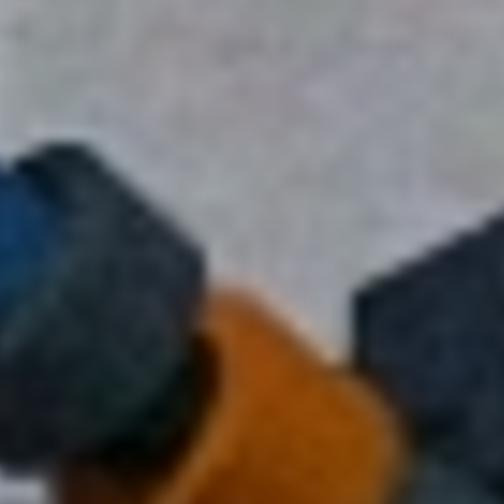

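>>> execute_actions:
  actions:
    - [[0,0,0,0,0,0, 0,-0.5,-0.7,-0.3, 0,-0.5,-0.7,-0.3, 0,-0.5,-0.7,-0.3, 0.71,0.68,-0.4,-0.4, 0.3,-0.4, 0.0342,-0.0098,-0.0122,0,0,0, 0,-0.6,-0.72,-0.3, 0,-0.75,-0.5,0.4, 0,-0.75,-0.5,0.4, -0.57,0.68,-0.15,0.17, 0.72,-0.7]]
    - [[0,0,0,0,0,0, 0,-0.5,-0.7,-0.3, 0,-0.5,-0.7,-0.3, 0,-0.5,-0.7,-0.3, 0.71,0.68,-0.4,-0.4, 0.3,-0.4, 0.0342,-0.0098,-0.0122,0,0,0, 0,-0.6,-0.72,-0.3, 0,-0.75,-0.5,0.4, 0,-0.75,-0.5,0.4, -0.57,0.68,-0.15,0.17, 0.72,-0.7]]
  cameras: ["cam_high","cam_left_wrist"]

>>> zoom_image:
  camera: "cam_high"
  region: [140, 94, 164, 118]

>>> zoom_image:
  camera: "cam_high"
  region: [150, 160, 250, 260]

Scene clock: 774.93 s.
left_arm: end_effector_position=(+0.7002, -0.2725, +0.0826) hand_goal=(+0.000, -0.500, -0.700, -0.300, +0.000, -0.500, -0.700, -0.300, +0.000, -0.500, -0.700, -0.300, +0.710, +0.680, -0.400, -0.400) hand_measured=(-0.200, -0.424, -0.658, -0.298, -0.006, -0.420, -0.656, -0.296, +0.024, -0.434, -0.642, -0.298, +0.712, +0.682, -0.404, -0.400) hand_current_ma=(+0, +94, +25, +0, +0, +105, +26, +0, +6, +70, +49, +0, +0, +0, +0, +0) hand_state=(overload, blocked, blocked, goal, goal, blocked, blocked, goal, blocked, blocked, blocked, goal, goal, goal, goal, goal) hand_current_limit=0.30 hand_speed=-0.40 end_effector_quat_wxyz=(+0.107, +0.682, -0.080, +0.719) | right_arm: end_effector_position=(+0.6809, +0.3474, +0.2440) hand_goal=(+0.000, -0.600, -0.720, -0.300, +0.000, -0.750, -0.500, +0.400, +0.000, -0.750, -0.500, +0.400, -0.570, +0.680, -0.150, +0.170) hand_measured=(-0.038, -0.428, -0.572, -0.298, -0.006, -0.634, -0.500, +0.398, -0.002, -0.594, -0.500, +0.398, -0.588, +0.694, -0.096, +0.168) hand_current_ma=(-31, +473, +407, +0, -1, +301, +0, +0, +0, +473, +0, +0, -11, +11, +113, +0) hand_state=(blocked, blocked, blocked, goal, goal, blocked, goal, goal, goal, blocked, goal, goal, goal, goal, blocked, goal) hand_current_limit=0.72 hand_speed=-0.70 end_effector_quat_wxyz=(+0.532, +0.020, +0.846, -0.033)
Joint positions: left_arm=[-0.256 2.266 1.199 1.123 0.008 1.54] | right_arm=[0.498 1.771 1.367 -0.116 0.521 -1.332]
Joint torques (N m): left_arm=[0.73 2.2 0.4 -1.24 -0.05 0.14] | right_arm=[-0.21 -22.89 13.5 5.6 0.61 0.68]
Motor temperatures (°C): left_arm=[37 36 44 35 28 32] | right_arm=[35 41 66 33 33 30]
Heat: left arm: hottest elbow 44 °C; right arm: hottest elbow 66 °C.
Hand target: left_arm +0.6929, -0.2752, -0.1806; +0.073, +0.813, -0.107, +0.568 | right_arm +0.6929, +0.3499, +0.3136; +0.584, +0.056, +0.809, +0.001
Off the commanded pose: left_arm 0.263 m, 23 deg | right_arm 0.071 m, 9 deg.
Step readings (end_effector_position of left_arm | right_arm):
0: (+0.7002, -0.2725, +0.0826) | (+0.6809, +0.3473, +0.2435)
1: (+0.7002, -0.2725, +0.0826) | (+0.6809, +0.3473, +0.2435)
2: (+0.7002, -0.2725, +0.0826) | (+0.6809, +0.3473, +0.2435)
4: (+0.7002, -0.2725, +0.0826) | (+0.6809, +0.3473, +0.2435)
8: (+0.7002, -0.2725, +0.0826) | (+0.6809, +0.3473, +0.2435)
15: (+0.7002, -0.2725, +0.0826) | (+0.6809, +0.3473, +0.2435)
16: (+0.7002, -0.2725, +0.0826) | (+0.6809, +0.3474, +0.2436)
17: (+0.7002, -0.2725, +0.0826) | (+0.6812, +0.3474, +0.2442)
19: (+0.7002, -0.2725, +0.0826) | (+0.6810, +0.3473, +0.2439)
23: (+0.7002, -0.2725, +0.0826) | (+0.6810, +0.3474, +0.2440)
30: (+0.7002, -0.2725, +0.0826) | (+0.6810, +0.3474, +0.2440)
Images, in order (width x height): cam_high 504x504, cam_left_wrist 504x504.

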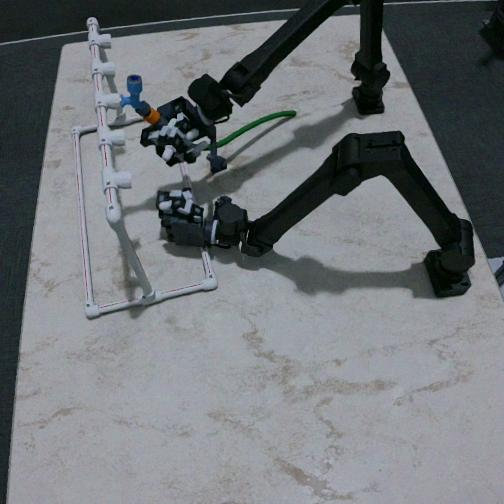

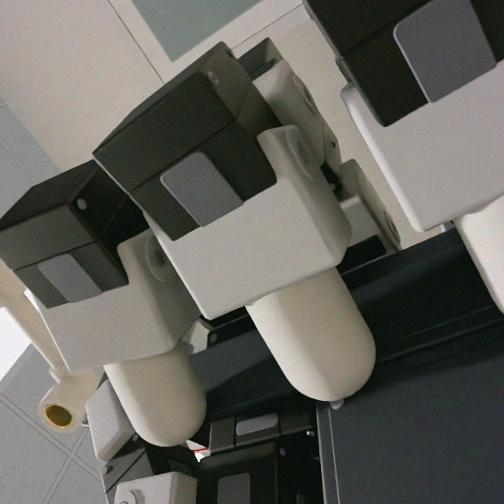

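Scaled by 21.000 from the camera's 504x504 image, which has a finer 720x720 frame.

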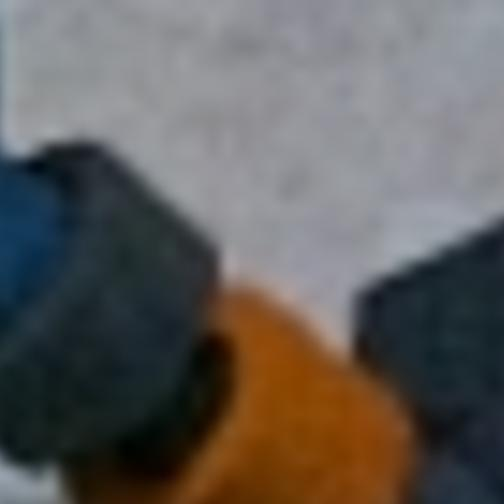

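Scaled by 5.040 from the camera's 504x504 image, which has a finer 720x720 frame.

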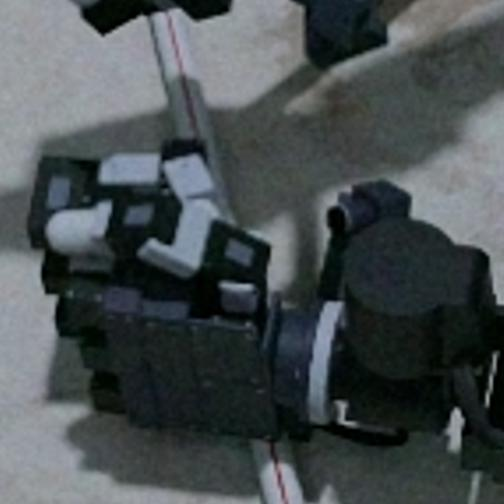

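>>> execute_actions:
  actions:
    - [[-0.0783,0,0.0288,0,0,0, 0,-0.5,-0.7,-0.3, 0,-0.5,-0.7,-0.3, 0,-0.5,-0.7,-0.3, 0.71,0.68,-0.4,-0.4, 0.3,-0.4, -0.0394,0.0028,-0.0132,-0.0009,-0.0095,0.0006, 0,-0.6,-0.72,-0.3, 0,-0.75,-0.5,0.4, 0,-0.75,-0.5,0.4, -0.57,0.68,-0.15,0.17, 0.72,-0.7]]
    - [[0,0,0,0,0,0, 0,-0.5,-0.7,-0.3, 0,-0.5,-0.7,-0.3, 0,-0.5,-0.7,-0.3, 0.71,0.68,-0.4,-0.4, 0.3,-0.4, -0.079,0.0056,-0.0265,0,0,0, 0,-0.6,-0.72,-0.3, 0,-0.75,-0.5,0.4, 0,-0.75,-0.5,0.4, -0.57,0.68,-0.15,0.17, 0.72,-0.7]]
  cameras: ["cam_high"]

>>> zoom_image:
  camera: "cam_high"
  region: [140, 94, 164, 118]

Scene clock: 776.80 s.
left_arm: end_effector_position=(+0.6944, -0.2734, +0.0857) hand_goal=(+0.000, -0.500, -0.700, -0.300, +0.000, -0.500, -0.700, -0.300, +0.000, -0.500, -0.700, -0.300, +0.710, +0.680, -0.400, -0.400) hand_measured=(-0.200, -0.424, -0.658, -0.298, -0.006, -0.420, -0.656, -0.296, +0.020, -0.434, -0.642, -0.298, +0.712, +0.682, -0.404, -0.400) hand_current_ma=(+0, +94, +25, +0, +0, +105, +26, +0, +5, +70, +49, +0, +0, +0, +0, +0) hand_state=(overload, blocked, blocked, goal, goal, blocked, blocked, goal, blocked, blocked, blocked, goal, goal, goal, goal, goal) hand_current_limit=0.30 hand_speed=-0.40 end_effector_quat_wxyz=(+0.097, +0.650, -0.087, +0.749) | right_arm: end_effector_position=(+0.6732, +0.3425, +0.2430) hand_goal=(+0.000, -0.600, -0.720, -0.300, +0.000, -0.750, -0.500, +0.400, +0.000, -0.750, -0.500, +0.400, -0.570, +0.680, -0.150, +0.170) hand_measured=(-0.038, -0.428, -0.572, -0.298, -0.006, -0.634, -0.500, +0.398, -0.002, -0.594, -0.500, +0.398, -0.588, +0.694, -0.096, +0.168) hand_current_ma=(-31, +473, +407, +0, -1, +301, +0, +0, +0, +473, +0, +0, -11, +11, +113, +0) hand_state=(blocked, blocked, blocked, goal, goal, blocked, goal, goal, goal, blocked, goal, goal, goal, goal, blocked, goal) hand_current_limit=0.72 hand_speed=-0.70 end_effector_quat_wxyz=(+0.517, +0.009, +0.854, -0.049)
Joint positions: left_arm=[-0.26 2.298 1.203 1.236 0.002 1.574] | right_arm=[0.498 1.749 1.367 -0.18 0.527 -1.347]
Joint torques (N m): left_arm=[0.91 6.89 -0.99 -1.98 -0.19 -0.25] | right_arm=[0.15 -27.99 19.56 3.29 0.59 0.64]
Motor temperatures (°C): left_arm=[37 36 44 36 28 32] | right_arm=[35 41 66 33 33 30]
Heat: left arm: hottest elbow 44 °C; right arm: hottest elbow 66 °C.
Hand target: left_arm +0.6930, -0.2750, -0.2307; +0.073, +0.813, -0.107, +0.568 | right_arm +0.6914, +0.3500, +0.3886; +0.597, +0.056, +0.801, +0.001
Off the commanded pose: left_arm 0.316 m, 28 deg | right_arm 0.147 m, 14 deg.
Step readings (end_effector_position of left_arm | right_arm):
0: (+0.7002, -0.2725, +0.0826) | (+0.6809, +0.3475, +0.2440)
1: (+0.7001, -0.2724, +0.0823) | (+0.6810, +0.3474, +0.2440)
2: (+0.6996, -0.2723, +0.0825) | (+0.6810, +0.3473, +0.2439)
4: (+0.6981, -0.2724, +0.0835) | (+0.6811, +0.3469, +0.2438)
8: (+0.6962, -0.2731, +0.0846) | (+0.6811, +0.3467, +0.2436)
15: (+0.6946, -0.2736, +0.0857) | (+0.6810, +0.3468, +0.2434)
16: (+0.6946, -0.2735, +0.0856) | (+0.6810, +0.3468, +0.2434)
17: (+0.6946, -0.2735, +0.0856) | (+0.6810, +0.3468, +0.2434)
19: (+0.6945, -0.2736, +0.0856) | (+0.6800, +0.3461, +0.2426)
23: (+0.6945, -0.2735, +0.0853) | (+0.6756, +0.3438, +0.2430)
30: (+0.6944, -0.2735, +0.0856) | (+0.6734, +0.3426, +0.2428)
Images, in order (width x height): cam_high 504x504.

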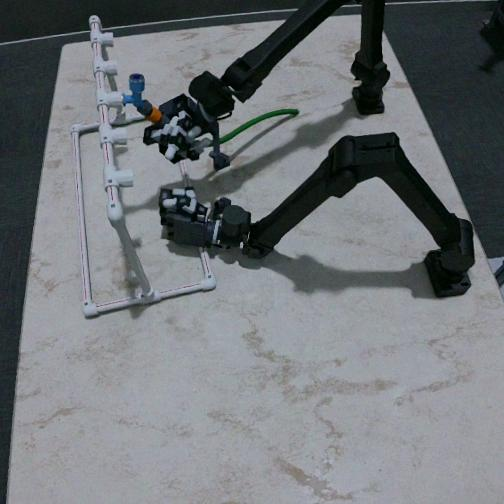

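Scaled by 21.000 from the camera's 504x504 image, which has a finer 720x720 frame.

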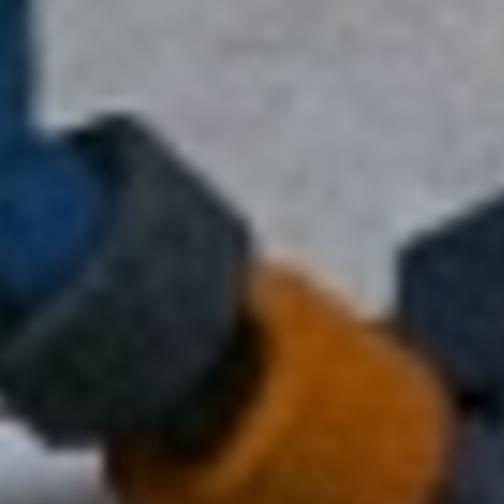

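>>> execute_actions:
  actions:
    - [[0.0783,0,-0.0288,0,0,0, 0,-0.5,-0.7,-0.3, 0,-0.5,-0.7,-0.3, 0,-0.5,-0.7,-0.3, 0.71,0.68,-0.4,-0.4, 0.3,-0.4, -0.0628,-0.0005,0.0338,0,0,0, 0,-0.6,-0.72,-0.3, 0,-0.75,-0.5,0.4, 0,-0.75,-0.5,0.4, -0.57,0.68,-0.15,0.17, 0.72,-0.7]]
    - [[0,0,0,0,0,0, 0,-0.5,-0.7,-0.3, 0,-0.5,-0.7,-0.3, 0,-0.5,-0.7,-0.3, 0.71,0.68,-0.4,-0.4, 0.3,-0.4, -0.1013,0.0035,-0.011,0,-0.004,0, 0,-0.6,-0.72,-0.3, 0,-0.75,-0.5,0.4, 0,-0.75,-0.5,0.4, -0.57,0.68,-0.15,0.17, 0.72,-0.7]]
  cameras: ["cam_high"]

>>> zoom_image:
  camera: "cam_high"
  region: [140, 94, 164, 118]

Scene clock: 781.23 s.
left_arm: end_effector_position=(+0.6998, -0.2743, +0.0833) hand_goal=(+0.000, -0.500, -0.700, -0.300, +0.000, -0.500, -0.700, -0.300, +0.000, -0.500, -0.700, -0.300, +0.710, +0.680, -0.400, -0.400) hand_measured=(-0.200, -0.424, -0.658, -0.298, -0.006, -0.420, -0.656, -0.296, +0.022, -0.434, -0.642, -0.298, +0.712, +0.682, -0.404, -0.400) hand_current_ma=(+0, +94, +25, +0, +0, +105, +26, +0, +5, +70, +49, +0, +0, +0, +0, +0) hand_state=(overload, blocked, blocked, goal, goal, blocked, blocked, goal, blocked, blocked, blocked, goal, goal, goal, goal, goal) hand_current_limit=0.30 hand_speed=-0.40 end_effector_quat_wxyz=(+0.099, +0.669, -0.084, +0.732) | right_arm: end_effector_position=(+0.6706, +0.3394, +0.2439) hand_goal=(+0.000, -0.600, -0.720, -0.300, +0.000, -0.750, -0.500, +0.400, +0.000, -0.750, -0.500, +0.400, -0.570, +0.680, -0.150, +0.170) hand_measured=(-0.038, -0.428, -0.572, -0.298, +0.002, -0.626, -0.500, +0.398, -0.002, -0.594, -0.500, +0.398, -0.588, +0.694, -0.100, +0.168) hand_current_ma=(-31, +473, +407, +0, +0, +333, +0, +0, +0, +473, +0, +0, -11, +11, +100, +0) hand_state=(blocked, blocked, blocked, goal, goal, blocked, goal, goal, goal, blocked, goal, goal, goal, goal, blocked, goal) hand_current_limit=0.72 hand_speed=-0.70 end_effector_quat_wxyz=(+0.467, -0.016, +0.882, -0.064)
Joint positions: left_arm=[-0.26 2.281 1.207 1.167 -0.001 1.561] | right_arm=[0.486 1.749 1.453 -0.385 0.491 -1.359]
Joint torques (N m): left_arm=[0.85 0.73 -0.58 -2.65 0.02 -0.12] | right_arm=[-1.96 -30.74 28 3.9 0.75 0.47]
Motor temperatures (°C): left_arm=[37 36 43 36 28 32] | right_arm=[35 43 67 33 33 30]
Heat: left arm: hottest elbow 43 °C; right arm: hottest elbow 67 °C.
Hand target: left_arm +0.6927, -0.2751, -0.1808; +0.073, +0.813, -0.107, +0.568 | right_arm +0.7323, +0.3420, +0.4787; +0.602, +0.056, +0.797, +0.001
Off the commanded pose: left_arm 0.264 m, 25 deg | right_arm 0.243 m, 21 deg.
Step readings (end_effector_position of left_arm | right_arm):
0: (+0.6944, -0.2734, +0.0857) | (+0.6732, +0.3425, +0.2430)
1: (+0.6944, -0.2734, +0.0857) | (+0.6732, +0.3426, +0.2431)
2: (+0.6945, -0.2734, +0.0859) | (+0.6733, +0.3427, +0.2436)
4: (+0.6952, -0.2738, +0.0858) | (+0.6737, +0.3421, +0.2438)
8: (+0.6973, -0.2738, +0.0843) | (+0.6735, +0.3418, +0.2438)
15: (+0.6987, -0.2740, +0.0836) | (+0.6732, +0.3415, +0.2436)
16: (+0.6988, -0.2740, +0.0837) | (+0.6733, +0.3416, +0.2438)
17: (+0.6988, -0.2740, +0.0835) | (+0.6732, +0.3415, +0.2443)
19: (+0.6990, -0.2741, +0.0836) | (+0.6728, +0.3411, +0.2448)
23: (+0.6992, -0.2741, +0.0833) | (+0.6712, +0.3407, +0.2445)
30: (+0.6998, -0.2743, +0.0833) | (+0.6708, +0.3394, +0.2441)
Images, in order (width x height): cam_high 504x504.

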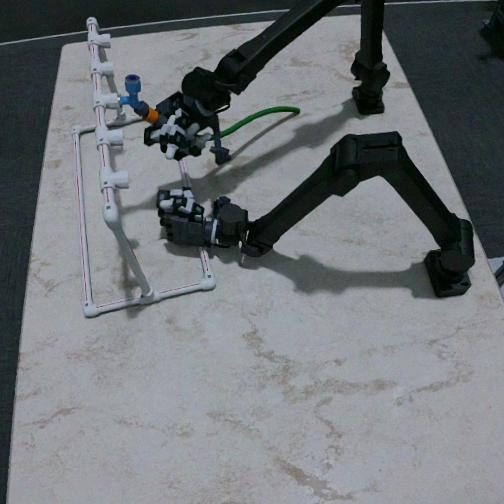

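Scaled by 21.000 from the camera's 504x504 image, which has a finer 720x720 frame.

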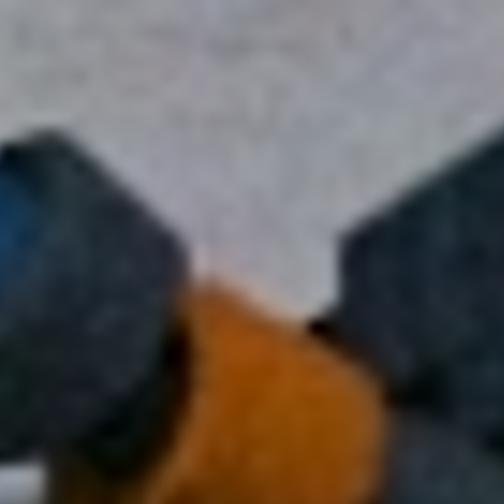

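>>> execute_actions:
  actions:
    - [[0,0,0,0,0,0, 0,-0.5,-0.7,-0.3, 0,-0.5,-0.7,-0.3, 0,-0.5,-0.7,-0.3, 0.71,0.68,-0.4,-0.4, 0.3,-0.4, 0.08,-0.007,0.003,0,-0.02,0, 0,-0.6,-0.72,-0.3, 0,-0.75,-0.5,0.4, 0,-0.75,-0.5,0.4, -0.57,0.68,-0.15,0.17, 0.72,-0.7]]
    - [[0,0,0,0,0,0, 0,-0.5,-0.7,-0.3, 0,-0.5,-0.7,-0.3, 0,-0.5,-0.7,-0.3, 0.71,0.68,-0.4,-0.4, 0.3,-0.4, 0.08,-0.007,0.003,0,-0.02,0, 0,-0.6,-0.72,-0.3, 0,-0.75,-0.5,0.4, 0,-0.75,-0.5,0.4, -0.57,0.68,-0.15,0.17, 0.72,-0.7]]
  cameras: ["cam_high"]

>>> zoom_image:
  camera: "cam_high"
  region: [140, 94, 164, 118]

Scene clock: 783.63 s.
left_arm: end_effector_position=(+0.7015, -0.2746, +0.0839) hand_goal=(+0.000, -0.500, -0.700, -0.300, +0.000, -0.500, -0.700, -0.300, +0.000, -0.500, -0.700, -0.300, +0.710, +0.680, -0.400, -0.400) hand_measured=(-0.200, -0.424, -0.658, -0.298, -0.006, -0.420, -0.656, -0.296, +0.022, -0.434, -0.642, -0.298, +0.712, +0.682, -0.404, -0.400) hand_current_ma=(+0, +94, +25, +0, +0, +105, +26, +0, +5, +71, +49, +0, +0, +0, +0, +0) hand_state=(overload, blocked, blocked, goal, goal, blocked, blocked, goal, blocked, blocked, blocked, goal, goal, goal, goal, goal) hand_current_limit=0.30 hand_speed=-0.40 end_effector_quat_wxyz=(+0.100, +0.670, -0.082, +0.731) | right_arm: end_effector_position=(+0.6846, +0.3395, +0.2445) hand_goal=(+0.000, -0.600, -0.720, -0.300, +0.000, -0.750, -0.500, +0.400, +0.000, -0.750, -0.500, +0.400, -0.570, +0.680, -0.150, +0.170) hand_measured=(-0.026, -0.428, -0.572, -0.298, +0.004, -0.626, -0.500, +0.398, -0.002, -0.594, -0.500, +0.398, -0.590, +0.694, -0.100, +0.168) hand_current_ma=(-17, +473, +407, +1, +1, +333, +0, +0, +0, +473, +0, +0, -14, +11, +97, +0) hand_state=(blocked, blocked, blocked, goal, goal, blocked, goal, goal, goal, blocked, goal, goal, goal, goal, blocked, goal) hand_current_limit=0.72 hand_speed=-0.70 end_effector_quat_wxyz=(+0.554, -0.009, +0.831, -0.058)
Joint positions: left_arm=[-0.261 2.281 1.211 1.159 -0.003 1.556] | right_arm=[0.484 1.769 1.345 -0.031 0.53 -1.443]
Joint torques (N m): left_arm=[0.91 0.67 -0.69 -2.47 0.14 -0.07] | right_arm=[-0.56 -26.52 17.05 7.6 0.67 0.73]
Motor temperatures (°C): left_arm=[37 36 42 36 28 32] | right_arm=[35 43 68 33 33 30]
Heat: left arm: hottest elbow 42 °C; right arm: hottest elbow 68 °C.
Hand target: left_arm +0.6928, -0.2752, -0.1806; +0.074, +0.813, -0.107, +0.568 | right_arm +0.7120, +0.3421, +0.3845; +0.650, +0.056, +0.758, -0.002
Off the commanded pose: left_arm 0.265 m, 25 deg | right_arm 0.143 m, 17 deg.
Step readings (end_effector_position of left_arm | right_arm):
0: (+0.6998, -0.2743, +0.0833) | (+0.6706, +0.3394, +0.2439)
1: (+0.6998, -0.2743, +0.0833) | (+0.6706, +0.3394, +0.2439)
2: (+0.6998, -0.2743, +0.0833) | (+0.6711, +0.3392, +0.2446)
4: (+0.7006, -0.2744, +0.0841) | (+0.6739, +0.3393, +0.2453)
8: (+0.7015, -0.2746, +0.0838) | (+0.6768, +0.3396, +0.2451)
15: (+0.7015, -0.2746, +0.0838) | (+0.6782, +0.3392, +0.2449)
16: (+0.7015, -0.2746, +0.0838) | (+0.6784, +0.3390, +0.2445)
17: (+0.7015, -0.2746, +0.0838) | (+0.6788, +0.3386, +0.2439)
19: (+0.7015, -0.2746, +0.0839) | (+0.6798, +0.3384, +0.2439)
23: (+0.7015, -0.2746, +0.0839) | (+0.6805, +0.3384, +0.2441)
30: (+0.7015, -0.2746, +0.0839) | (+0.6835, +0.3391, +0.2444)
Images, in order (width x height): cam_high 504x504.

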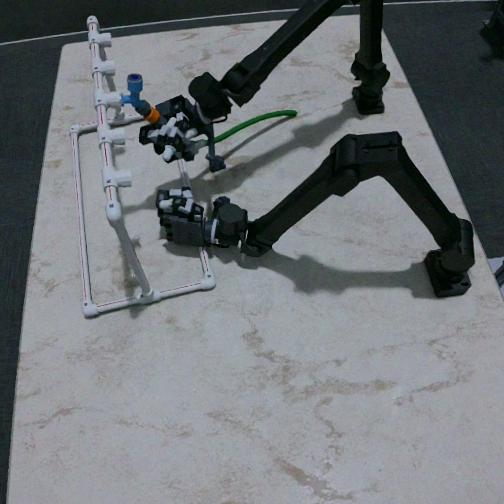

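Scaled by 21.000 from the camera's 504x504 image, which has a finer 720x720 frame.

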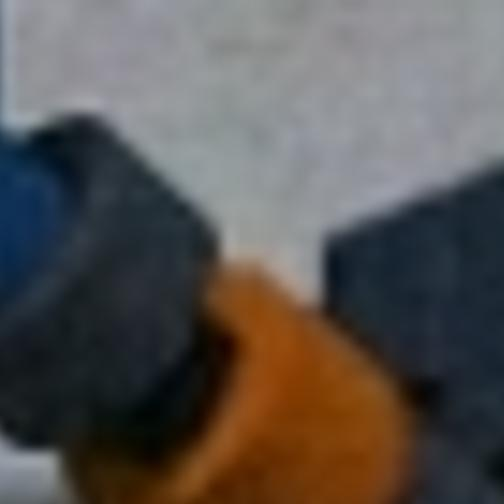

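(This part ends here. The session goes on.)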